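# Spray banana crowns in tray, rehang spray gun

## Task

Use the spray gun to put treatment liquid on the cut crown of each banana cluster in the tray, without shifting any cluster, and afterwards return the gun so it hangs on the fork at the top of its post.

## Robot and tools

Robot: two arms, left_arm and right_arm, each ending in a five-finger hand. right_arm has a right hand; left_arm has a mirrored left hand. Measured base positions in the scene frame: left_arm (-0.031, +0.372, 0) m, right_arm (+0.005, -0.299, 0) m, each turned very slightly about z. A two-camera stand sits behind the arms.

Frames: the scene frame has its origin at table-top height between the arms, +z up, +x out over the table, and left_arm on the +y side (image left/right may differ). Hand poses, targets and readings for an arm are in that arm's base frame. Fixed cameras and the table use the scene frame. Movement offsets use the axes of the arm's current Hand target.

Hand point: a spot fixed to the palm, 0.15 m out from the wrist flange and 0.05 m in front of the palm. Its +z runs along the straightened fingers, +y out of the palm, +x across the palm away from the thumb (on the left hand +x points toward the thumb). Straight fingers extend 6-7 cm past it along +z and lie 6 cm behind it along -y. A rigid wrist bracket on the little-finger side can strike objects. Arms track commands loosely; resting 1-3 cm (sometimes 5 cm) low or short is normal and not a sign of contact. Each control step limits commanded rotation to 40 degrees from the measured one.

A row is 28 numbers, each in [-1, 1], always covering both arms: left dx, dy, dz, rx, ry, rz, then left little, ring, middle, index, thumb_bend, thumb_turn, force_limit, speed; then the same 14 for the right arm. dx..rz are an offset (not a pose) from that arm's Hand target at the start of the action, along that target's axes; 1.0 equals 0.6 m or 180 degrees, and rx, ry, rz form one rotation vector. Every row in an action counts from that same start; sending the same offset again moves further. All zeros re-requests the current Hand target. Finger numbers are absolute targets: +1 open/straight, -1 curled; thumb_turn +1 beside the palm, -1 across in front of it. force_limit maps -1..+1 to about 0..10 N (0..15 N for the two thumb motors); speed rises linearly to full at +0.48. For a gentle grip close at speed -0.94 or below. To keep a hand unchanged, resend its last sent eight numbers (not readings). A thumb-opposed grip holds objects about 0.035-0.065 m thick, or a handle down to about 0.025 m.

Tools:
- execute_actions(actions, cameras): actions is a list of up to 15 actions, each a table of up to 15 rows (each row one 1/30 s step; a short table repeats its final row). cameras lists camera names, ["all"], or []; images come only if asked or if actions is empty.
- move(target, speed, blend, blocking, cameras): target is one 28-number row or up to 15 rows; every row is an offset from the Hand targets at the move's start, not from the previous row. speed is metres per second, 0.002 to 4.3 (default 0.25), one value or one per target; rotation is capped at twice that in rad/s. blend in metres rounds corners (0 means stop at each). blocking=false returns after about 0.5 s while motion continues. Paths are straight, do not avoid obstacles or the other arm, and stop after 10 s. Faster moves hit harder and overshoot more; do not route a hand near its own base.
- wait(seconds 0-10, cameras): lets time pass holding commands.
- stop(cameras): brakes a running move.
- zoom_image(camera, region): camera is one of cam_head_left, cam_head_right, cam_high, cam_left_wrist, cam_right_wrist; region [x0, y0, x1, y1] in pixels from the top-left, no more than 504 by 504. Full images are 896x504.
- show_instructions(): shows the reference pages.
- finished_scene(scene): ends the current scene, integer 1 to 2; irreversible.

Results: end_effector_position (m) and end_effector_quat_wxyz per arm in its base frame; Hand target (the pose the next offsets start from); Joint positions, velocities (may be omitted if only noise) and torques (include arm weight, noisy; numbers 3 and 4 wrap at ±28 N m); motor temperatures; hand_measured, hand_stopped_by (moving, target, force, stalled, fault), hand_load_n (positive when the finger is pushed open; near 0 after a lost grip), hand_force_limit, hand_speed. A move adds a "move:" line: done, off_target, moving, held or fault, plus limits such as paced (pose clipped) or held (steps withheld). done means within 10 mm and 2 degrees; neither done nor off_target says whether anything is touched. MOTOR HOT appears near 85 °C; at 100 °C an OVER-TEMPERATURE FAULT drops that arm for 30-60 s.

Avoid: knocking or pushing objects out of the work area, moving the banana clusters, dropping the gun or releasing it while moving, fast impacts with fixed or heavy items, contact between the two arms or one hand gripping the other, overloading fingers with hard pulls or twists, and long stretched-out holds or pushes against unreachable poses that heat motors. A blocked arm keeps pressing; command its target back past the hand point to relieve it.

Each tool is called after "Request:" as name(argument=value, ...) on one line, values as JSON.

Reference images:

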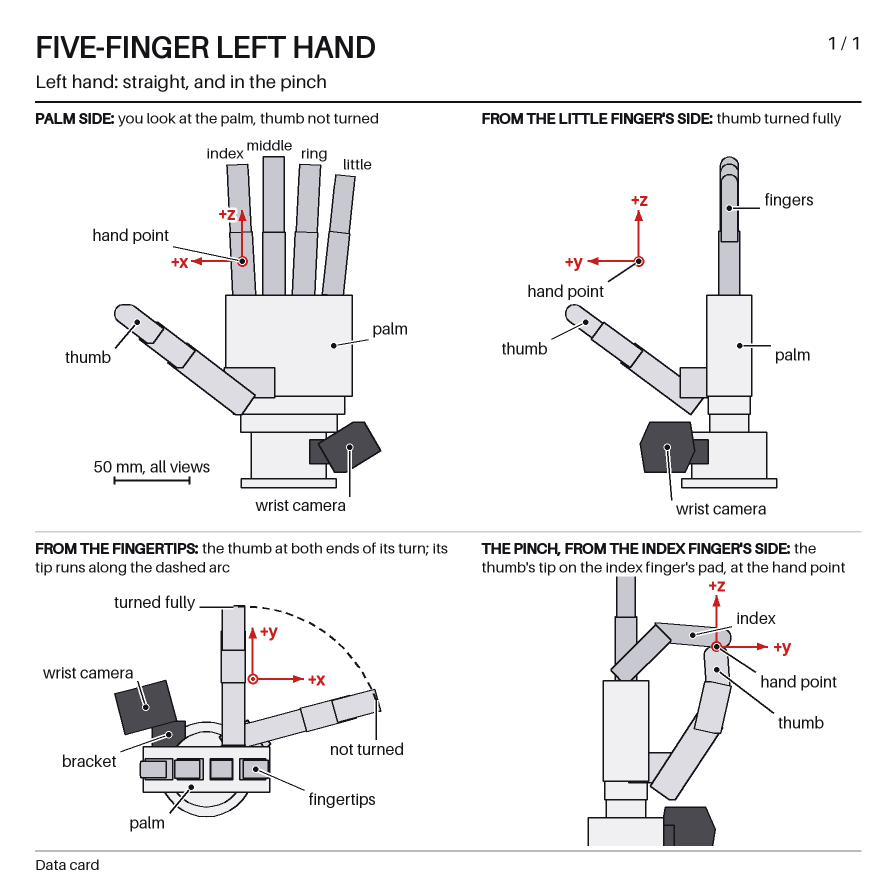

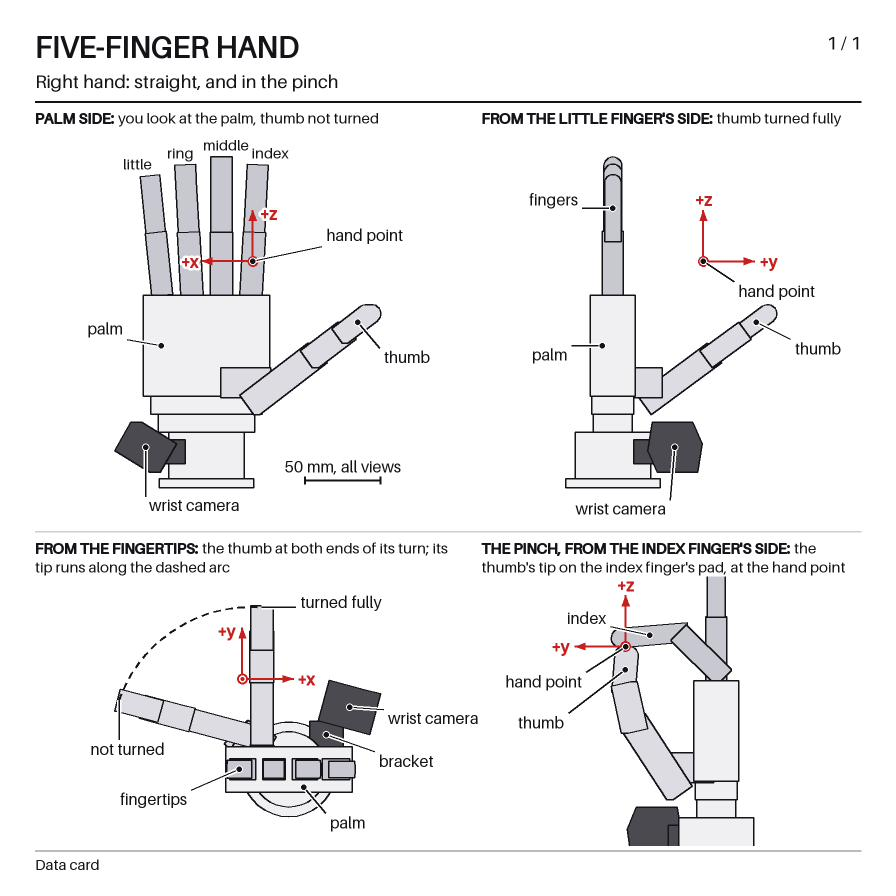

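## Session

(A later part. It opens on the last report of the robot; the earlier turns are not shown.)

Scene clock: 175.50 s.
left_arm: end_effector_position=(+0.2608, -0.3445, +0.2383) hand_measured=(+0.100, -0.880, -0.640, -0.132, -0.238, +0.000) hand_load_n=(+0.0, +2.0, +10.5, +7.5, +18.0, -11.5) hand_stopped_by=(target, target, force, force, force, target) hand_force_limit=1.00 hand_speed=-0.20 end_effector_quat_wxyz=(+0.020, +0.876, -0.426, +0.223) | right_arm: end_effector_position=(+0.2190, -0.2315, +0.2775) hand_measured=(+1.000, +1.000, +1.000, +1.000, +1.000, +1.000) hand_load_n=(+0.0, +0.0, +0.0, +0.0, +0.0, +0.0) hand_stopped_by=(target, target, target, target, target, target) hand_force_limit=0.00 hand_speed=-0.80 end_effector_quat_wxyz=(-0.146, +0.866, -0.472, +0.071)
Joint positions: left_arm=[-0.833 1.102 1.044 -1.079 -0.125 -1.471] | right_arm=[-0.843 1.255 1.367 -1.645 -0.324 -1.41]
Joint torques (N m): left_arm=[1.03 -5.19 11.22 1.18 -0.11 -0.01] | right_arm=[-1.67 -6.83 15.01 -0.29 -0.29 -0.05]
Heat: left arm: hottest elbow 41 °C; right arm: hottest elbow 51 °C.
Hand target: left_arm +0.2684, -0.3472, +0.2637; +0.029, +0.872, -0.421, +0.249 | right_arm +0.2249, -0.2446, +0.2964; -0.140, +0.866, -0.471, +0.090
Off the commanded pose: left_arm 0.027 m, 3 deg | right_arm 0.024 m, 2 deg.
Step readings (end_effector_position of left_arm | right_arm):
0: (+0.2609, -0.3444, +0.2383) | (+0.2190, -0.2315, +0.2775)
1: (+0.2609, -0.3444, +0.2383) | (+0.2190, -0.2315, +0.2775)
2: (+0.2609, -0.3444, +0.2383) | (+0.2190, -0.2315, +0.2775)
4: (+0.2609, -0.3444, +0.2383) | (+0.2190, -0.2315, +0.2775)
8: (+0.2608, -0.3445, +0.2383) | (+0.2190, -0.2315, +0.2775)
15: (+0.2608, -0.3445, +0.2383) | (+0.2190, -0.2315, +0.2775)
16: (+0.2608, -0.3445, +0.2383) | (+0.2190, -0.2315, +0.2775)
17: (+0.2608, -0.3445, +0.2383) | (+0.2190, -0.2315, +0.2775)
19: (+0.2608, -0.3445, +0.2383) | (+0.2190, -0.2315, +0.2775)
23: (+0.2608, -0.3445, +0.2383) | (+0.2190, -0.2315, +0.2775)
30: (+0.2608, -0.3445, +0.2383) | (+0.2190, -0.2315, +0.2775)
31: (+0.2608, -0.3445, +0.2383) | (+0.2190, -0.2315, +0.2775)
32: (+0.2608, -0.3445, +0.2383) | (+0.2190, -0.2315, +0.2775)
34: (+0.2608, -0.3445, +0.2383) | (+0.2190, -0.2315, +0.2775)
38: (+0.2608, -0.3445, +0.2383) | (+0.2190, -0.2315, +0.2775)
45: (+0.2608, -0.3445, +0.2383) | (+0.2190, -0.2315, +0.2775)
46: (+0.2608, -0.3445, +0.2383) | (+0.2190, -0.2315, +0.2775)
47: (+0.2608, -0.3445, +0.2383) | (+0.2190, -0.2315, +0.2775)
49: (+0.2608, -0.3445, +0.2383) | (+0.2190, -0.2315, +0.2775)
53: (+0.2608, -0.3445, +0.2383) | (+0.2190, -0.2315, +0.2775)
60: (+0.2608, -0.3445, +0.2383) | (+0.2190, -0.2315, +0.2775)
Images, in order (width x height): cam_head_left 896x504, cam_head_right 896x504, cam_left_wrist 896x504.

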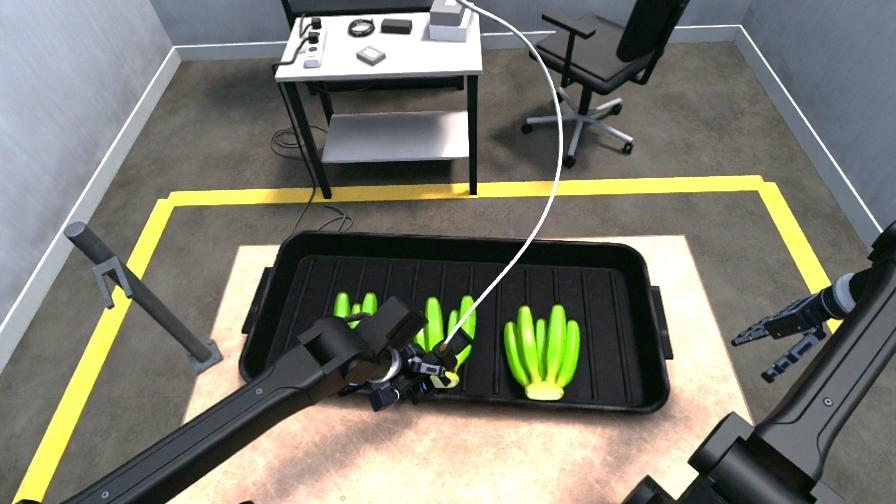

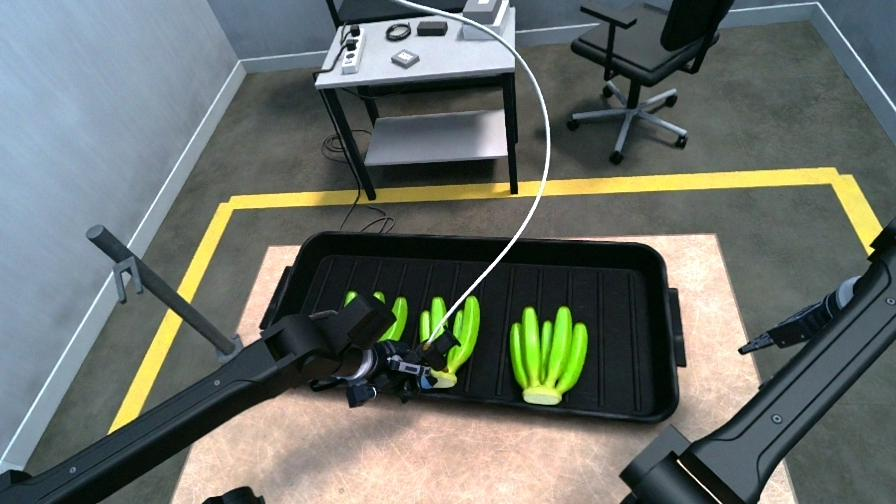

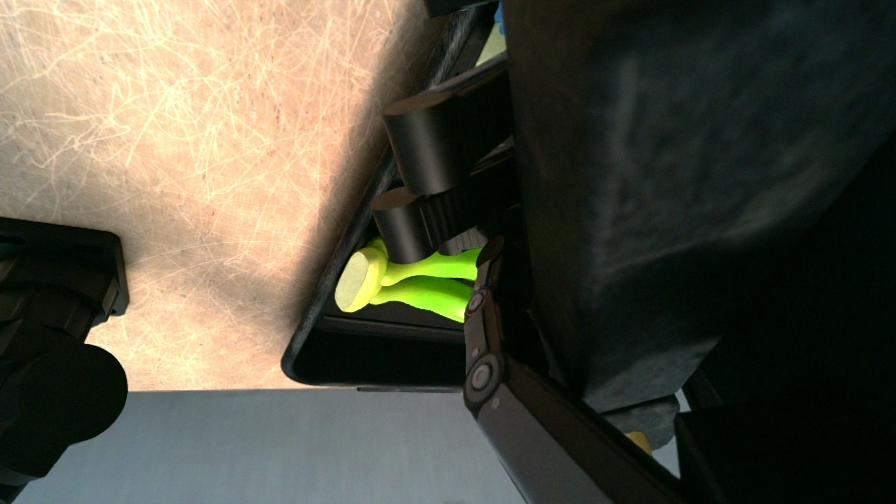

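Request:
execute_actions(actions=[[[-0.012,-0.0108,-0.0043,0,0,0, 0.1,-0.2,-0.2,0.0,-0.92,0.0,0.2,-0.3, 0,0,0,0,0,0, 1,1,1,1,1,1,0,-0.8]],[[0,0,0,0,0,0, 0.1,-0.2,-0.2,0.0,-0.92,0.0,0.2,-0.3, 0,0,0,0,0,0, 1,1,1,1,1,1,0,-0.8]]], cameras=["cam_head_left", "cam_head_right", "cam_left_wrist"])

Request:
zoom_image(camera="cam_head_right", region=[380, 330, 480, 400])

Request:
zoom_image(camera="cam_left_wrist", region=[380, 0, 580, 280])

Scene clock: 179.37 s.
left_arm: end_effector_position=(+0.2644, -0.3376, +0.2466) hand_measured=(+0.100, -0.200, -0.200, +0.000, -0.238, +0.000) hand_load_n=(+0.0, +0.0, +0.0, +2.5, +12.5, -10.0) hand_stopped_by=(target, target, target, target, force, target) hand_force_limit=0.20 hand_speed=-0.30 end_effector_quat_wxyz=(+0.023, +0.875, -0.424, +0.231) | right_arm: end_effector_position=(+0.2190, -0.2315, +0.2775) hand_measured=(+1.000, +1.000, +1.000, +1.000, +1.000, +1.000) hand_load_n=(+0.0, +0.0, +0.0, +0.0, +0.0, +0.0) hand_stopped_by=(target, target, target, target, target, target) hand_force_limit=0.00 hand_speed=-0.80 end_effector_quat_wxyz=(-0.146, +0.866, -0.472, +0.071)
Joint positions: left_arm=[-0.811 1.081 1.044 -1.079 -0.116 -1.453] | right_arm=[-0.843 1.255 1.367 -1.645 -0.324 -1.41]
Joint torques (N m): left_arm=[0.91 -4.78 10.22 1.06 -0.07 0] | right_arm=[-1.67 -6.83 15.01 -0.29 -0.28 -0.05]
Heat: left arm: hottest elbow 41 °C; right arm: hottest elbow 51 °C.
Hand target: left_arm +0.2683, -0.3372, +0.2637; +0.029, +0.872, -0.421, +0.249 | right_arm +0.2249, -0.2446, +0.2964; -0.140, +0.866, -0.471, +0.090
Off the commanded pose: left_arm 0.018 m, 2 deg | right_arm 0.024 m, 2 deg.
Step readings (end_effector_position of left_arm | right_arm):
0: (+0.2608, -0.3445, +0.2383) | (+0.2190, -0.2315, +0.2775)
1: (+0.2608, -0.3445, +0.2383) | (+0.2190, -0.2315, +0.2775)
2: (+0.2608, -0.3443, +0.2386) | (+0.2190, -0.2315, +0.2775)
4: (+0.2614, -0.3432, +0.2399) | (+0.2190, -0.2315, +0.2775)
8: (+0.2641, -0.3392, +0.2443) | (+0.2190, -0.2315, +0.2775)
15: (+0.2647, -0.3375, +0.2466) | (+0.2190, -0.2315, +0.2775)
16: (+0.2647, -0.3375, +0.2466) | (+0.2190, -0.2315, +0.2775)
17: (+0.2647, -0.3375, +0.2466) | (+0.2190, -0.2315, +0.2775)
19: (+0.2644, -0.3376, +0.2466) | (+0.2190, -0.2315, +0.2775)
23: (+0.2644, -0.3376, +0.2466) | (+0.2190, -0.2315, +0.2775)
30: (+0.2644, -0.3376, +0.2466) | (+0.2190, -0.2315, +0.2775)
Images, in order (width x height): cam_head_left 896x504, cam_head_right 896x504, cam_left_wrist 896x504.

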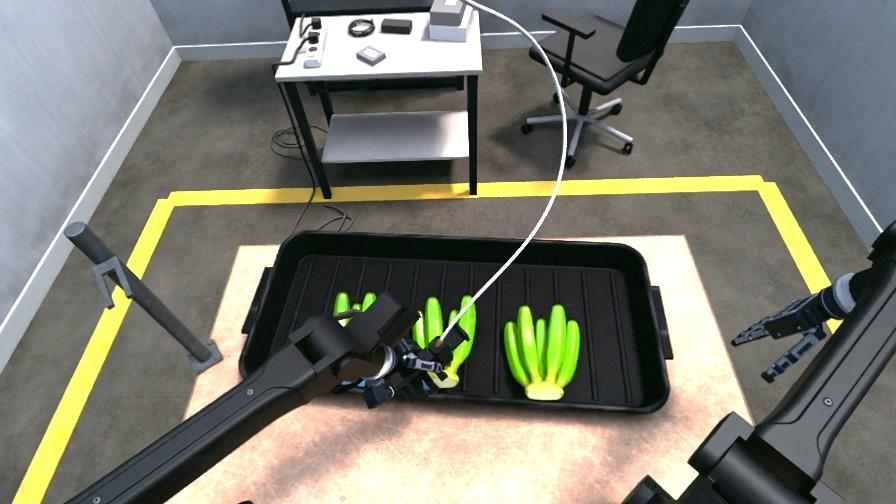

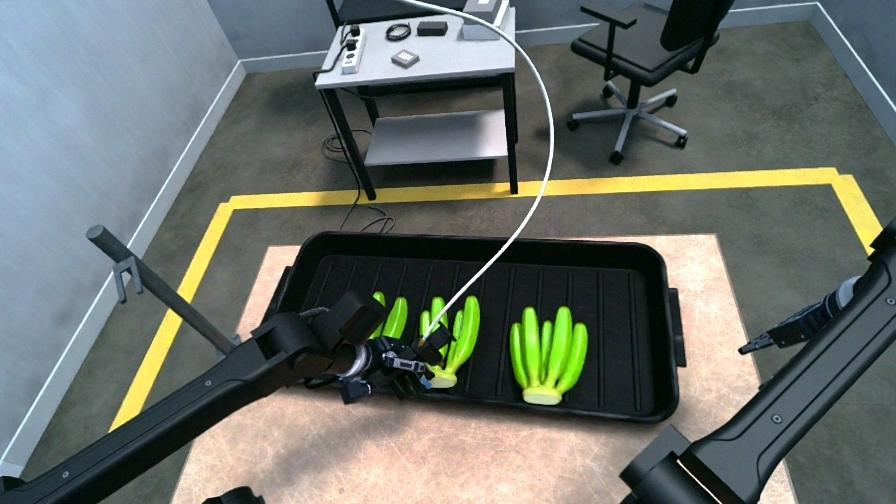

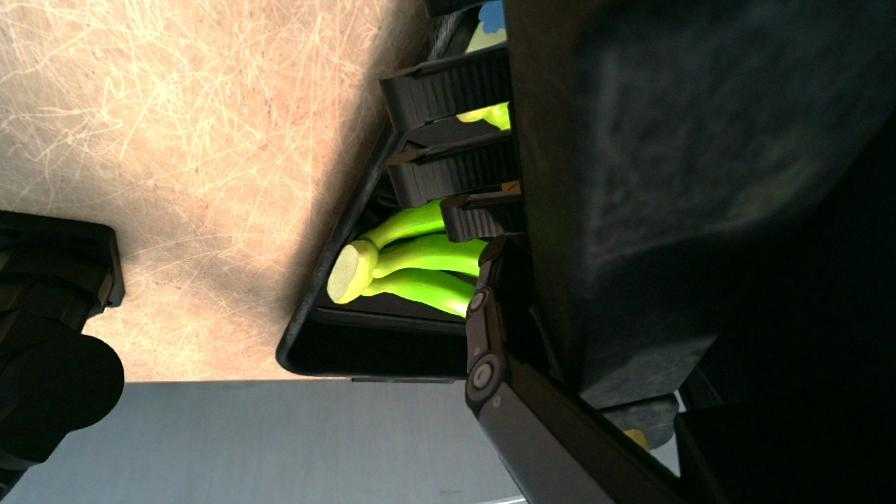

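Scaled by 5.040 from the camera's 896x504 image, which has a finer 1280x720 frame.

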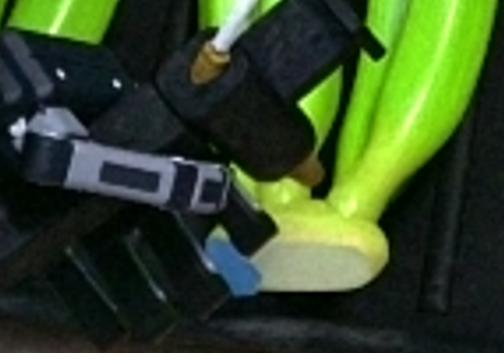

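Scaled by 1.800 from the camera's 896x504 image, which has a finer 1280x720 frame.

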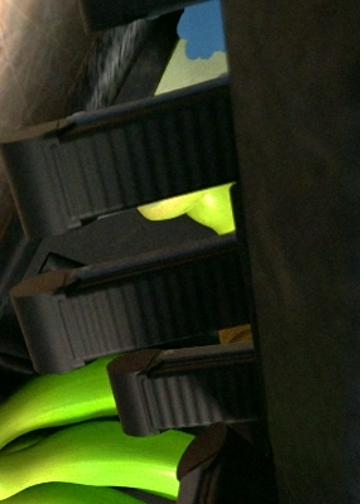

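Request:
execute_actions(actions=[[[-0.0077,0.0027,0.0146,0,0,0, 0.1,-0.2,-0.2,0.0,-0.92,0.0,0.2,-0.3, 0,0,0,0,0,0, 1,1,1,1,1,1,0,-0.8]],[[0,0,0,0,0,0, 0.1,-0.75,-0.5,0.0,-0.92,0.0,0.6,-0.2, 0,0,0,0,0,0, 1,1,1,1,1,1,0,-0.8]],[[0,0,0,0,0,0, 0.1,-0.75,-0.5,0.0,-0.92,0.0,0.6,-0.2, 0,0,0,0,0,0, 1,1,1,1,1,1,0,-0.8]],[[0,0,0,0,0,0, 0.1,-0.9,-0.9,0.0,-0.92,0.0,1.0,-0.3, 0,0,0,0,0,0, 1,1,1,1,1,1,0,-0.8]],[[0,0,0,0,0,0, 0.1,-0.9,-0.9,0.0,-0.92,0.0,1.0,-0.3, 0,0,0,0,0,0, 1,1,1,1,1,1,0,-0.8]],[[0,0,0,0,0,0, 0.1,-1.0,-1.0,0.0,-0.92,0.0,1.0,-0.3, 0,0,0,0,0,0, 1,1,1,1,1,1,0,-0.8]],[[0,0,0,0,0,0, 0.1,-1.0,-1.0,0.0,-0.92,0.0,1.0,-0.3, 0,0,0,0,0,0, 1,1,1,1,1,1,0,-0.8]]], cameras=["cam_head_left", "cam_head_right", "cam_left_wrist"])

Request:
zoom_image(camera="cam_head_right", region=[380, 330, 480, 400])

Request:
zoom_image(camera="cam_left_wrist", region=[380, 0, 580, 280])

Scene clock: 183.33 s.
left_arm: end_effector_position=(+0.2616, -0.3346, +0.2370) hand_measured=(+0.100, -0.998, -0.660, +0.000, -0.238, +0.000) hand_load_n=(+0.0, +7.0, +6.0, +1.5, +12.0, -10.5) hand_stopped_by=(target, target, force, target, force, target) hand_force_limit=1.00 hand_speed=-0.30 end_effector_quat_wxyz=(+0.021, +0.877, -0.425, +0.224) | right_arm: end_effector_position=(+0.2190, -0.2315, +0.2775) hand_measured=(+1.000, +1.000, +1.000, +1.000, +1.000, +1.000) hand_load_n=(+0.0, +0.0, +0.0, +0.0, +0.0, +0.0) hand_stopped_by=(target, target, target, target, target, target) hand_force_limit=0.00 hand_speed=-0.80 end_effector_quat_wxyz=(-0.146, +0.866, -0.472, +0.071)
Joint positions: left_arm=[-0.811 1.081 1.025 -1.075 -0.116 -1.452] | right_arm=[-0.843 1.255 1.367 -1.645 -0.324 -1.41]
Joint torques (N m): left_arm=[0.91 -4.72 9.69 1.87 -0.09 0] | right_arm=[-1.67 -6.83 15.01 -0.29 -0.28 -0.05]
Heat: left arm: hottest elbow 41 °C; right arm: hottest elbow 51 °C.
Hand target: left_arm +0.2683, -0.3372, +0.2537; +0.029, +0.872, -0.421, +0.249 | right_arm +0.2249, -0.2446, +0.2964; -0.140, +0.866, -0.471, +0.090
Off the commanded pose: left_arm 0.018 m, 3 deg | right_arm 0.024 m, 2 deg.
Step readings (end_effector_position of left_arm | right_arm):
0: (+0.2644, -0.3376, +0.2466) | (+0.2190, -0.2315, +0.2775)
1: (+0.2644, -0.3376, +0.2466) | (+0.2190, -0.2315, +0.2775)
2: (+0.2644, -0.3376, +0.2466) | (+0.2190, -0.2315, +0.2775)
4: (+0.2639, -0.3371, +0.2452) | (+0.2190, -0.2315, +0.2775)
8: (+0.2620, -0.3350, +0.2392) | (+0.2190, -0.2315, +0.2775)
15: (+0.2615, -0.3346, +0.2370) | (+0.2190, -0.2315, +0.2775)
16: (+0.2616, -0.3346, +0.2370) | (+0.2190, -0.2315, +0.2775)
17: (+0.2616, -0.3346, +0.2370) | (+0.2190, -0.2315, +0.2775)
19: (+0.2616, -0.3346, +0.2370) | (+0.2190, -0.2315, +0.2775)
23: (+0.2616, -0.3346, +0.2370) | (+0.2190, -0.2315, +0.2775)
30: (+0.2616, -0.3346, +0.2370) | (+0.2190, -0.2315, +0.2775)
31: (+0.2616, -0.3346, +0.2370) | (+0.2190, -0.2315, +0.2775)
32: (+0.2616, -0.3346, +0.2370) | (+0.2190, -0.2315, +0.2775)
34: (+0.2616, -0.3346, +0.2370) | (+0.2190, -0.2315, +0.2775)
38: (+0.2616, -0.3346, +0.2370) | (+0.2190, -0.2315, +0.2775)
45: (+0.2616, -0.3346, +0.2370) | (+0.2190, -0.2315, +0.2775)
46: (+0.2616, -0.3346, +0.2370) | (+0.2190, -0.2315, +0.2775)
47: (+0.2616, -0.3346, +0.2370) | (+0.2190, -0.2315, +0.2775)
49: (+0.2616, -0.3346, +0.2370) | (+0.2190, -0.2315, +0.2775)
53: (+0.2616, -0.3346, +0.2370) | (+0.2190, -0.2315, +0.2775)
60: (+0.2616, -0.3346, +0.2370) | (+0.2190, -0.2315, +0.2775)
61: (+0.2616, -0.3346, +0.2370) | (+0.2190, -0.2315, +0.2775)
62: (+0.2616, -0.3346, +0.2370) | (+0.2190, -0.2315, +0.2775)
64: (+0.2616, -0.3346, +0.2370) | (+0.2190, -0.2315, +0.2775)
68: (+0.2616, -0.3346, +0.2370) | (+0.2190, -0.2315, +0.2775)
75: (+0.2616, -0.3346, +0.2370) | (+0.2190, -0.2315, +0.2775)
76: (+0.2616, -0.3346, +0.2370) | (+0.2190, -0.2315, +0.2775)
77: (+0.2616, -0.3346, +0.2370) | (+0.2190, -0.2315, +0.2775)
79: (+0.2616, -0.3346, +0.2370) | (+0.2190, -0.2315, +0.2775)
83: (+0.2616, -0.3346, +0.2370) | (+0.2190, -0.2315, +0.2775)
90: (+0.2616, -0.3346, +0.2370) | (+0.2190, -0.2315, +0.2775)
91: (+0.2616, -0.3346, +0.2370) | (+0.2190, -0.2315, +0.2775)
92: (+0.2616, -0.3346, +0.2370) | (+0.2190, -0.2315, +0.2775)
94: (+0.2616, -0.3346, +0.2370) | (+0.2190, -0.2315, +0.2775)
98: (+0.2616, -0.3346, +0.2370) | (+0.2190, -0.2315, +0.2775)
105: (+0.2616, -0.3346, +0.2370) | (+0.2190, -0.2315, +0.2775)
Images, in order (width x height): cam_head_left 896x504, cam_head_right 896x504, cam_left_wrist 896x504.

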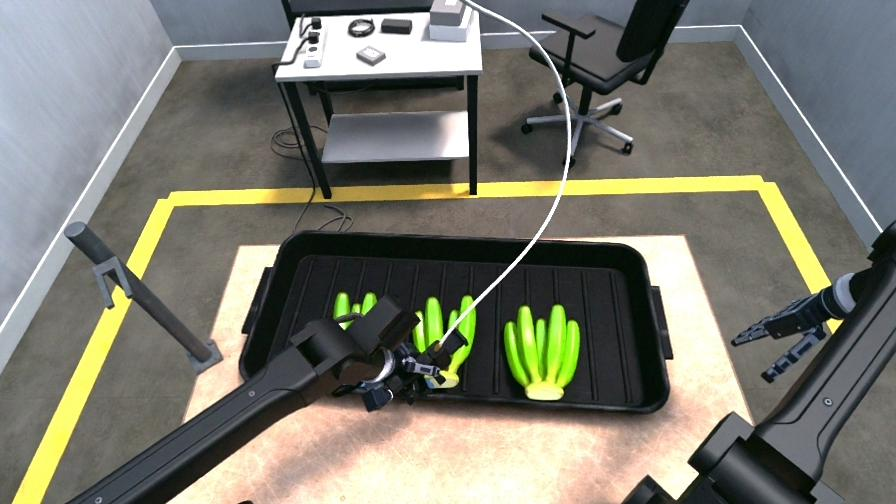

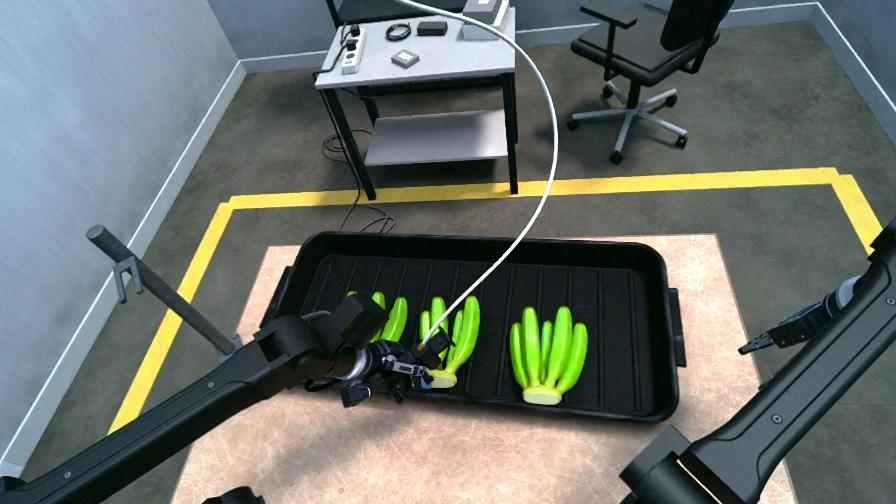

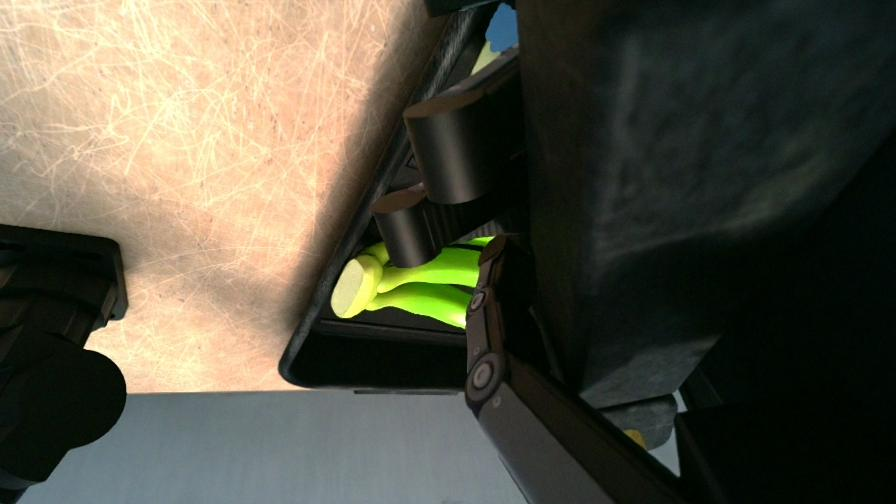

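Scaled by 5.040 from the camera's 896x504 image, which has a finer 1280x720 frame.

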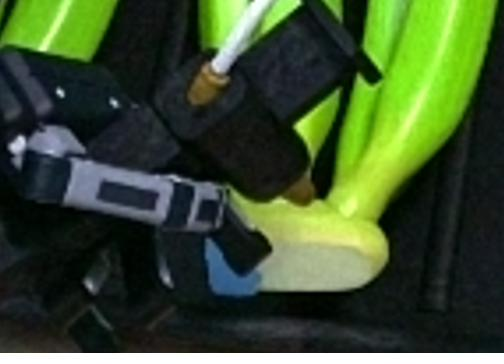

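Scaled by 1.800 from the camera's 896x504 image, which has a finer 1280x720 frame.

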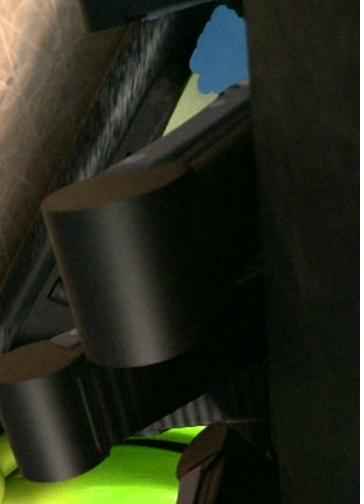

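Request:
execute_actions(actions=[[[0,0,0,0,0,0, 0.1,-1.0,-0.98,0.0,-0.92,0.0,1.0,-0.3, 0,0,0,0,0,0, 1,1,1,1,1,1,0,-0.8]],[[0,0,0,0,0,0, 0.1,-1.0,-0.98,0.0,-0.92,0.0,1.0,-0.3, 0,0,0,0,0,0, 1,1,1,1,1,1,0,-0.8]]], cameras=["cam_head_left", "cam_head_right", "cam_left_wrist"])

Request:
zoom_image(camera="cam_head_right", region=[380, 330, 480, 400])

Request:
zoom_image(camera="cam_left_wrist", region=[380, 0, 580, 280])

Scene clock: 184.77 s.
left_arm: end_effector_position=(+0.2616, -0.3346, +0.2370) hand_measured=(+0.100, -0.998, -0.712, +0.000, -0.238, +0.000) hand_load_n=(+0.0, +3.0, +9.5, +1.0, +12.5, -9.5) hand_stopped_by=(target, target, force, target, force, target) hand_force_limit=1.00 hand_speed=-0.30 end_effector_quat_wxyz=(+0.021, +0.877, -0.425, +0.224) | right_arm: end_effector_position=(+0.2190, -0.2315, +0.2775) hand_measured=(+1.000, +1.000, +1.000, +1.000, +1.000, +1.000) hand_load_n=(+0.0, +0.0, +0.0, +0.0, +0.0, -0.5) hand_stopped_by=(target, target, target, target, target, target) hand_force_limit=0.00 hand_speed=-0.80 end_effector_quat_wxyz=(-0.146, +0.866, -0.472, +0.071)
Joint positions: left_arm=[-0.811 1.081 1.025 -1.075 -0.116 -1.452] | right_arm=[-0.843 1.255 1.367 -1.645 -0.324 -1.41]
Joint torques (N m): left_arm=[0.91 -4.84 9.69 1.85 -0.09 0.01] | right_arm=[-1.67 -6.89 15.01 -0.29 -0.29 -0.06]
Heat: left arm: hottest elbow 41 °C; right arm: hottest elbow 51 °C.
Hand target: left_arm +0.2683, -0.3372, +0.2537; +0.029, +0.872, -0.421, +0.249 | right_arm +0.2249, -0.2446, +0.2964; -0.140, +0.866, -0.471, +0.090
Off the commanded pose: left_arm 0.018 m, 3 deg | right_arm 0.024 m, 2 deg.
Step readings (end_effector_position of left_arm | right_arm):
0: (+0.2616, -0.3346, +0.2370) | (+0.2190, -0.2315, +0.2775)
1: (+0.2616, -0.3346, +0.2370) | (+0.2190, -0.2315, +0.2775)
2: (+0.2616, -0.3346, +0.2370) | (+0.2190, -0.2315, +0.2775)
4: (+0.2616, -0.3346, +0.2370) | (+0.2190, -0.2315, +0.2775)
8: (+0.2616, -0.3346, +0.2370) | (+0.2190, -0.2315, +0.2775)
15: (+0.2616, -0.3346, +0.2370) | (+0.2190, -0.2315, +0.2775)
16: (+0.2616, -0.3346, +0.2370) | (+0.2190, -0.2315, +0.2775)
17: (+0.2616, -0.3346, +0.2370) | (+0.2190, -0.2315, +0.2775)
19: (+0.2616, -0.3346, +0.2370) | (+0.2190, -0.2315, +0.2775)
23: (+0.2616, -0.3346, +0.2370) | (+0.2190, -0.2315, +0.2775)
30: (+0.2616, -0.3346, +0.2370) | (+0.2190, -0.2315, +0.2775)
Images, in order (width x height): cam_head_left 896x504, cam_head_right 896x504, cam_left_wrist 896x504.

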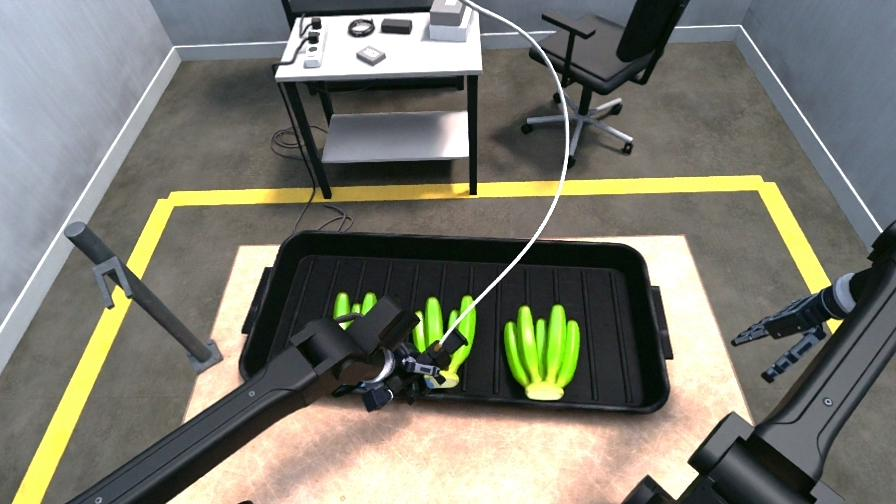

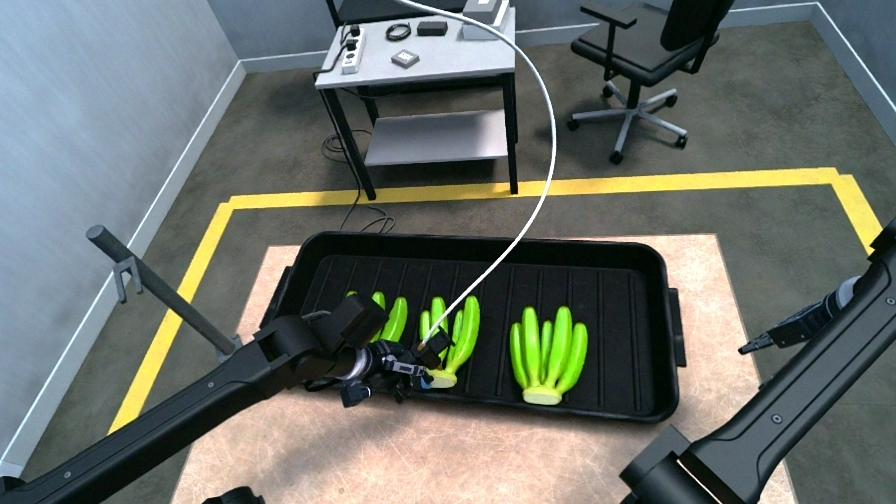

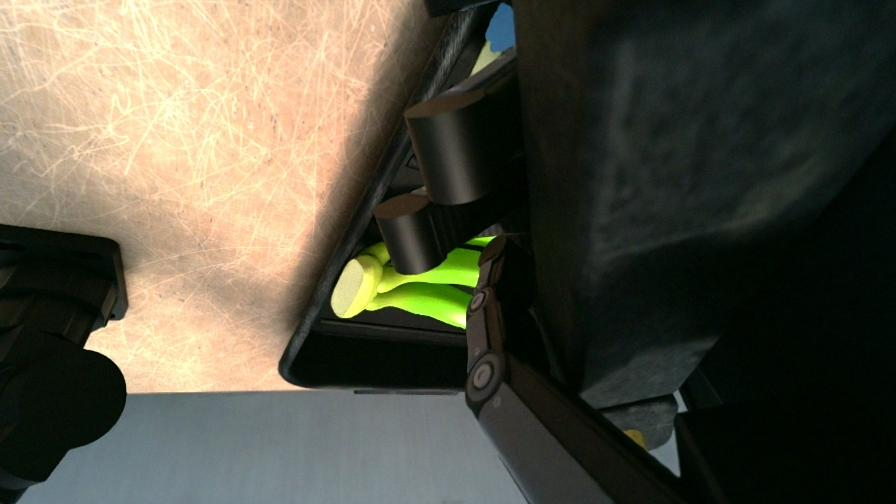

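Scaled by 5.040 from the camera's 896x504 image, which has a finer 1280x720 frame.

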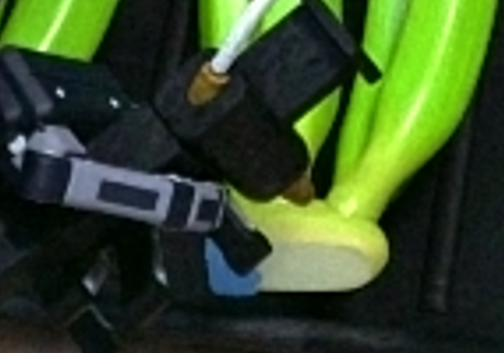

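Scaled by 1.800 from the camera's 896x504 image, which has a finer 1280x720 frame.

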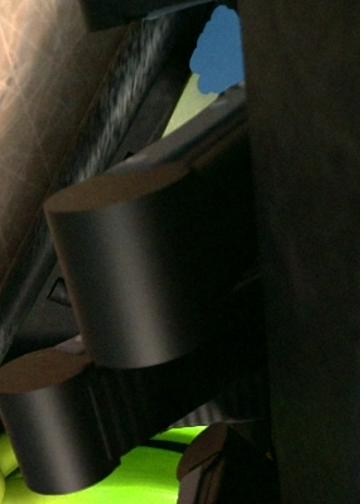

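Request:
execute_actions(actions=[[[0,0,0,0,0,0, 0.1,-1.0,-1.0,0.0,-0.92,0.0,1.0,0.0, 0,0,0,0,0,0, 1,1,1,1,1,1,0,-0.8]],[[0,0,0,0,0,0, 0.1,-1.0,-1.0,0.0,-0.92,0.0,1.0,0.0, 0,0,0,0,0,0, 1,1,1,1,1,1,0,-0.8]]], cameras=["cam_head_right", "cam_left_wrist"])

Request:
zoom_image(camera="cam_head_right", region=[380, 330, 480, 400])

Scene clock: 186.13 s.
left_arm: end_effector_position=(+0.2616, -0.3346, +0.2370) hand_measured=(+0.100, -0.998, -0.790, +0.000, -0.238, +0.000) hand_load_n=(+0.0, +0.0, +11.5, +1.5, +12.0, -8.5) hand_stopped_by=(target, target, force, target, force, target) hand_force_limit=1.00 hand_speed=0.00 end_effector_quat_wxyz=(+0.021, +0.877, -0.425, +0.224) | right_arm: end_effector_position=(+0.2190, -0.2315, +0.2775) hand_measured=(+1.000, +1.000, +1.000, +1.000, +1.000, +1.000) hand_load_n=(+0.0, +0.0, +0.0, +0.0, +0.0, +0.0) hand_stopped_by=(target, target, target, target, target, target) hand_force_limit=0.00 hand_speed=-0.80 end_effector_quat_wxyz=(-0.146, +0.866, -0.472, +0.071)
Joint positions: left_arm=[-0.811 1.081 1.025 -1.075 -0.116 -1.452] | right_arm=[-0.843 1.255 1.367 -1.645 -0.324 -1.41]
Joint torques (N m): left_arm=[0.91 -4.78 9.69 1.84 -0.09 -0.01] | right_arm=[-1.61 -6.89 15.02 -0.29 -0.28 -0.05]
Heat: left arm: hottest elbow 41 °C; right arm: hottest elbow 51 °C.
Hand target: left_arm +0.2683, -0.3371, +0.2537; +0.029, +0.872, -0.421, +0.249 | right_arm +0.2249, -0.2446, +0.2964; -0.140, +0.866, -0.471, +0.090
Off the commanded pose: left_arm 0.018 m, 3 deg | right_arm 0.024 m, 2 deg.
Step readings (end_effector_position of left_arm | right_arm):
0: (+0.2616, -0.3346, +0.2370) | (+0.2190, -0.2315, +0.2775)
1: (+0.2616, -0.3346, +0.2370) | (+0.2190, -0.2315, +0.2775)
2: (+0.2616, -0.3346, +0.2370) | (+0.2190, -0.2315, +0.2775)
4: (+0.2616, -0.3346, +0.2370) | (+0.2190, -0.2315, +0.2775)
8: (+0.2616, -0.3346, +0.2370) | (+0.2190, -0.2315, +0.2775)
15: (+0.2616, -0.3346, +0.2370) | (+0.2190, -0.2315, +0.2775)
16: (+0.2616, -0.3346, +0.2370) | (+0.2190, -0.2315, +0.2775)
17: (+0.2616, -0.3346, +0.2370) | (+0.2190, -0.2315, +0.2775)
19: (+0.2616, -0.3346, +0.2370) | (+0.2190, -0.2315, +0.2775)
23: (+0.2616, -0.3346, +0.2370) | (+0.2190, -0.2315, +0.2775)
30: (+0.2616, -0.3346, +0.2370) | (+0.2190, -0.2315, +0.2775)
Images, in order (width x height): cam_head_right 896x504, cam_left_wrist 896x504.

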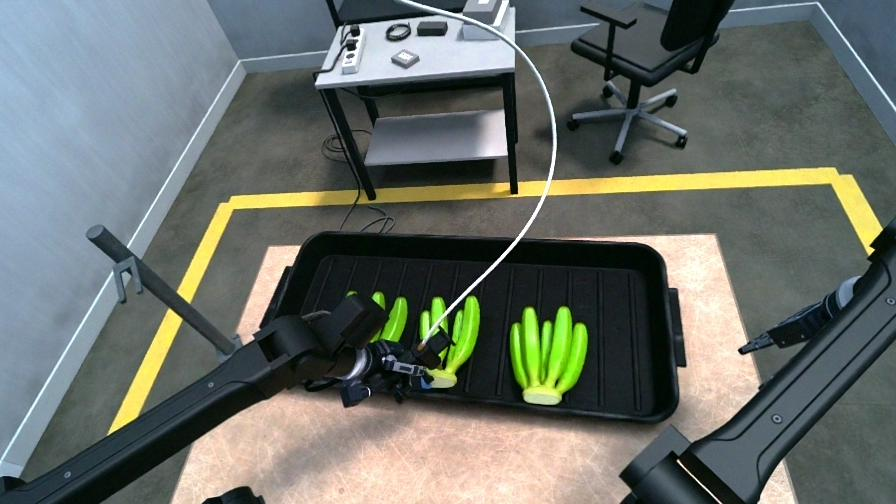

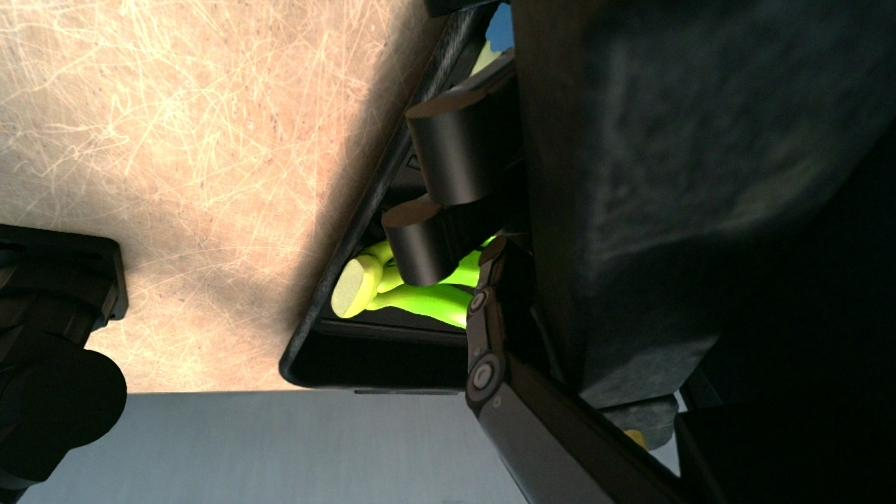

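Scaled by 5.040 from the camera's 896x504 image, which has a finer 1280x720 frame.

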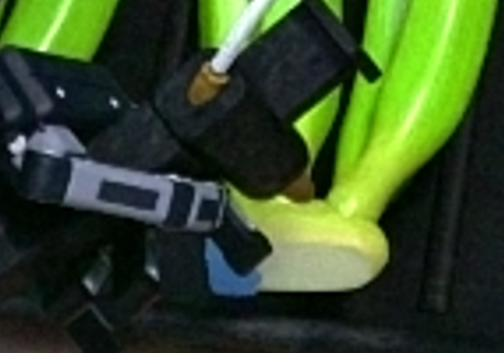

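Request:
move(target=[-0.0104,0.015,-0.0082,0,0,0, 0.1,-1.0,-1.0,0.0,-0.92,0.0,1.0,0.0, 0,0,0,0,0,0, 1,1,1,1,1,1,0,-0.8], speed=0.03, cameras=["cam_head_right", "cam_head_left"])

Request:
zoom_image(camera="cam_head_right", region=[380, 330, 480, 400])

Request:
zoom_image(camera="cam_head_left", region=[380, 330, 480, 400])

Scene clock: 187.33 s.
left_arm: end_effector_position=(+0.2555, -0.3324, +0.2377) hand_measured=(+0.100, -0.998, -0.790, +0.000, -0.238, +0.000) hand_load_n=(+0.0, +0.0, +11.5, +1.5, +12.0, -8.5) hand_stopped_by=(target, target, force, target, force, target) hand_force_limit=1.00 hand_speed=0.00 end_effector_quat_wxyz=(+0.019, +0.874, -0.429, +0.228) | right_arm: end_effector_position=(+0.2190, -0.2315, +0.2775) hand_measured=(+1.000, +1.000, +1.000, +1.000, +1.000, +1.000) hand_load_n=(+0.0, +0.0, +0.0, +0.0, +0.0, +0.0) hand_stopped_by=(target, target, target, target, target, target) hand_force_limit=0.00 hand_speed=-0.80 end_effector_quat_wxyz=(-0.146, +0.866, -0.472, +0.071)
Joint positions: left_arm=[-0.822 1.061 1.012 -1.075 -0.124 -1.452] | right_arm=[-0.843 1.255 1.367 -1.645 -0.324 -1.41]
Joint torques (N m): left_arm=[-0.26 -4.72 9.48 1.47 -0.21 -0.24] | right_arm=[-1.67 -6.83 15.01 -0.29 -0.29 -0.05]
Heat: left arm: hottest elbow 41 °C; right arm: hottest elbow 51 °C.
Hand target: left_arm +0.2564, -0.3371, +0.2536; +0.029, +0.872, -0.421, +0.248 | right_arm +0.2249, -0.2446, +0.2964; -0.140, +0.866, -0.471, +0.090
Off the commanded pose: left_arm 0.017 m, 3 deg | right_arm 0.024 m, 2 deg.
move: off_target (left_arm, right_arm)
Images, in order (width x height): cam_head_left 896x504, cam_head_right 896x504.

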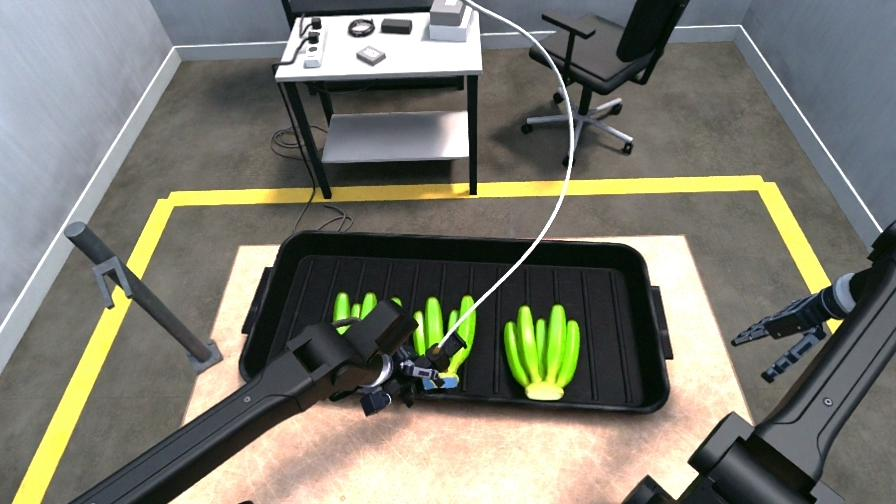

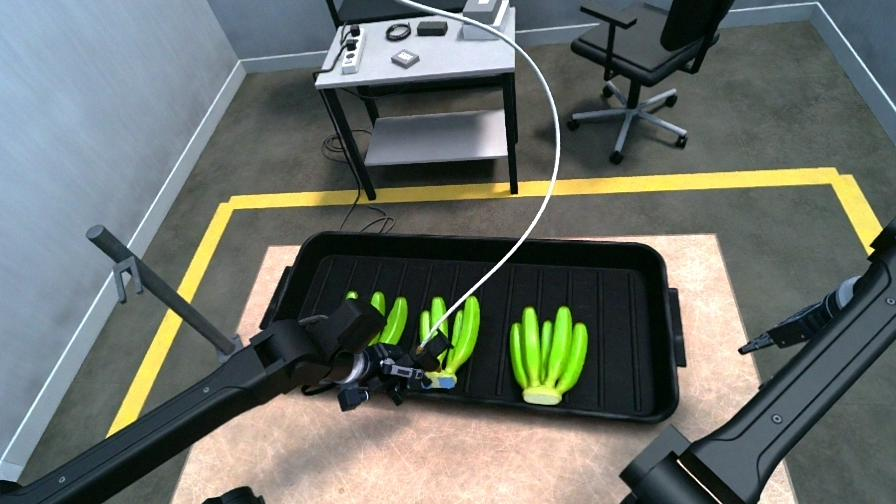

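Scaled by 5.040 from the camera's 896x504 image, which has a finer 1280x720 frame.

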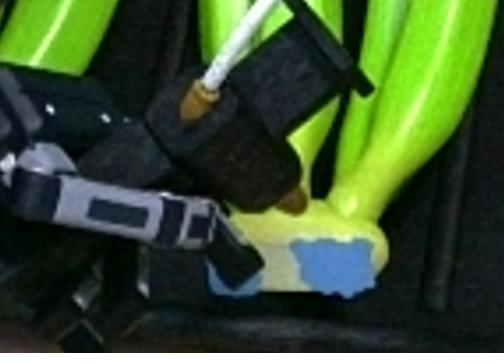

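Scaled by 5.040 from the camera's 896x504 image, which has a finer 1280x720 frame.

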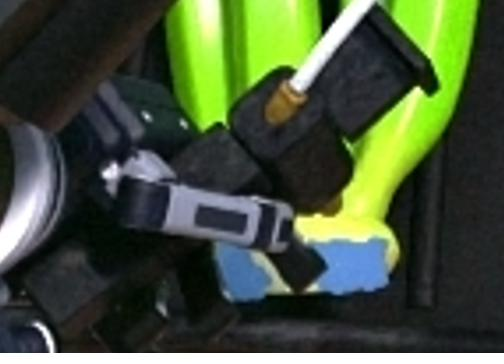

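Request:
move(target=[-0.017,-0.0092,-0.0073,0,0,0, 0.1,-1.0,-1.0,0.0,-0.92,0.0,1.0,0.0, 0,0,0,0,0,0, 1,1,1,1,1,1,0,-0.8], speed=0.03, cameras=["cam_head_right", "cam_head_left"])

Request:
zoom_image(camera="cam_head_right", region=[380, 330, 480, 400])

Request:
zoom_image(camera="cam_head_left", region=[380, 330, 480, 400])

Scene clock: 188.60 s.
left_arm: end_effector_position=(+0.2496, -0.3266, +0.2398) hand_measured=(+0.100, -0.998, -0.790, +0.000, -0.238, +0.000) hand_load_n=(+0.0, +0.0, +11.5, +1.5, +11.5, -8.5) hand_stopped_by=(target, target, force, target, force, target) hand_force_limit=1.00 hand_speed=0.00 end_effector_quat_wxyz=(+0.023, +0.873, -0.428, +0.233) | right_arm: end_effector_position=(+0.2190, -0.2315, +0.2775) hand_measured=(+1.000, +1.000, +1.000, +1.000, +1.000, +1.000) hand_load_n=(+0.0, +0.0, +0.0, -0.5, +0.0, +0.0) hand_stopped_by=(target, target, target, target, target, target) hand_force_limit=0.00 hand_speed=-0.80 end_effector_quat_wxyz=(-0.146, +0.866, -0.472, +0.071)
Joint positions: left_arm=[-0.82 1.03 0.992 -1.075 -0.12 -1.452] | right_arm=[-0.843 1.255 1.367 -1.645 -0.324 -1.41]
Joint torques (N m): left_arm=[0.73 -4.31 9.46 1.16 -0.05 -0.07] | right_arm=[-1.67 -6.83 15.02 -0.29 -0.29 -0.05]
Heat: left arm: hottest elbow 41 °C; right arm: hottest elbow 51 °C.
Hand target: left_arm +0.2533, -0.3252, +0.2538; +0.029, +0.872, -0.421, +0.249 | right_arm +0.2249, -0.2446, +0.2964; -0.140, +0.866, -0.471, +0.090
Off the commanded pose: left_arm 0.014 m, 2 deg | right_arm 0.024 m, 2 deg.
move: off_target (left_arm, right_arm)
Images, in order (width x height): cam_head_left 896x504, cam_head_right 896x504.

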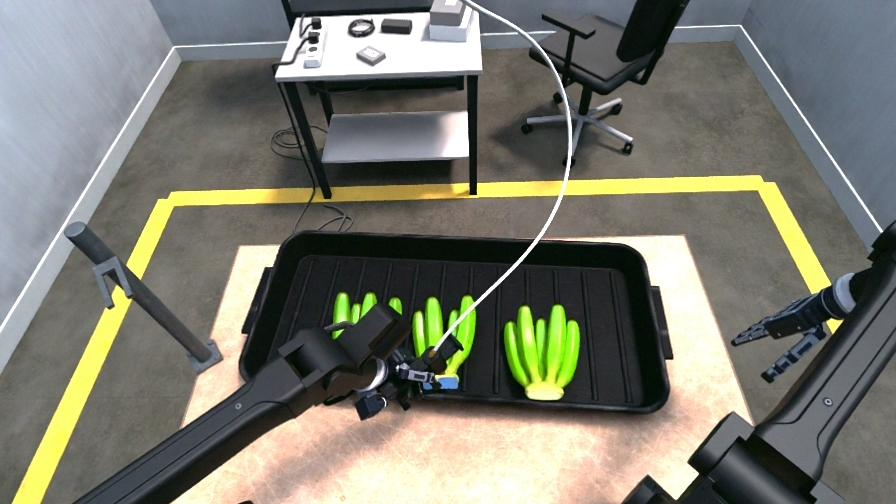

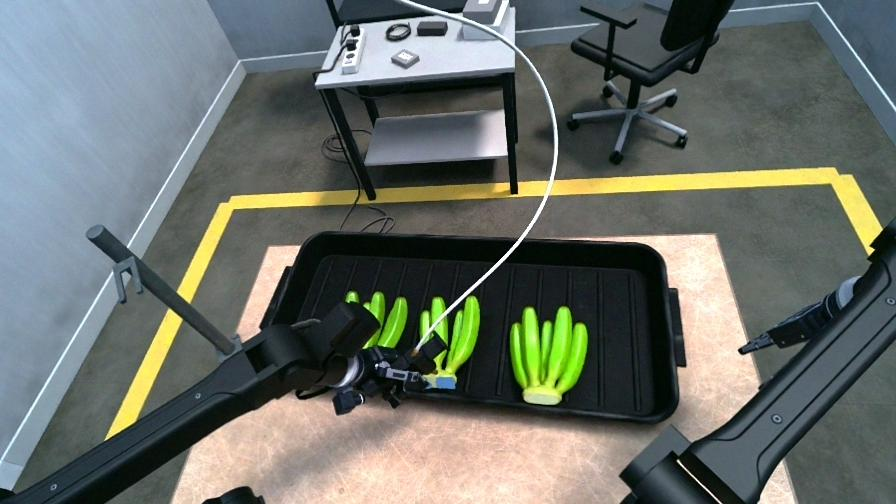

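Scaled by 5.040 from the camera's 896x504 image, which has a finer 1280x720 frame.

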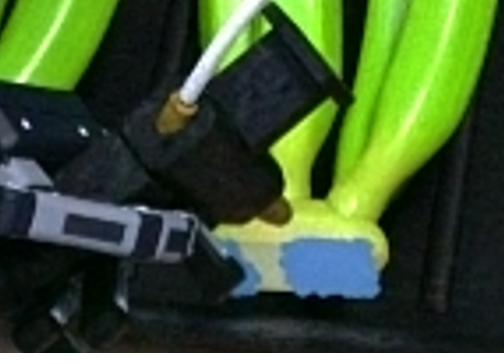

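Scaled by 5.040 from the camera's 896x504 image, which has a finer 1280x720 frame.

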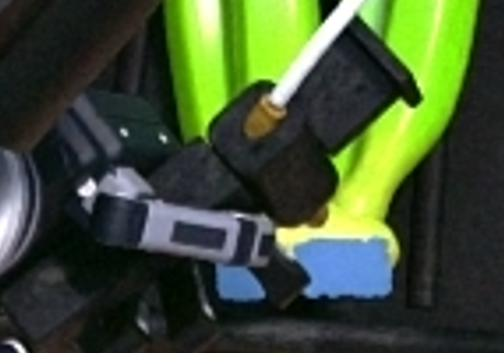

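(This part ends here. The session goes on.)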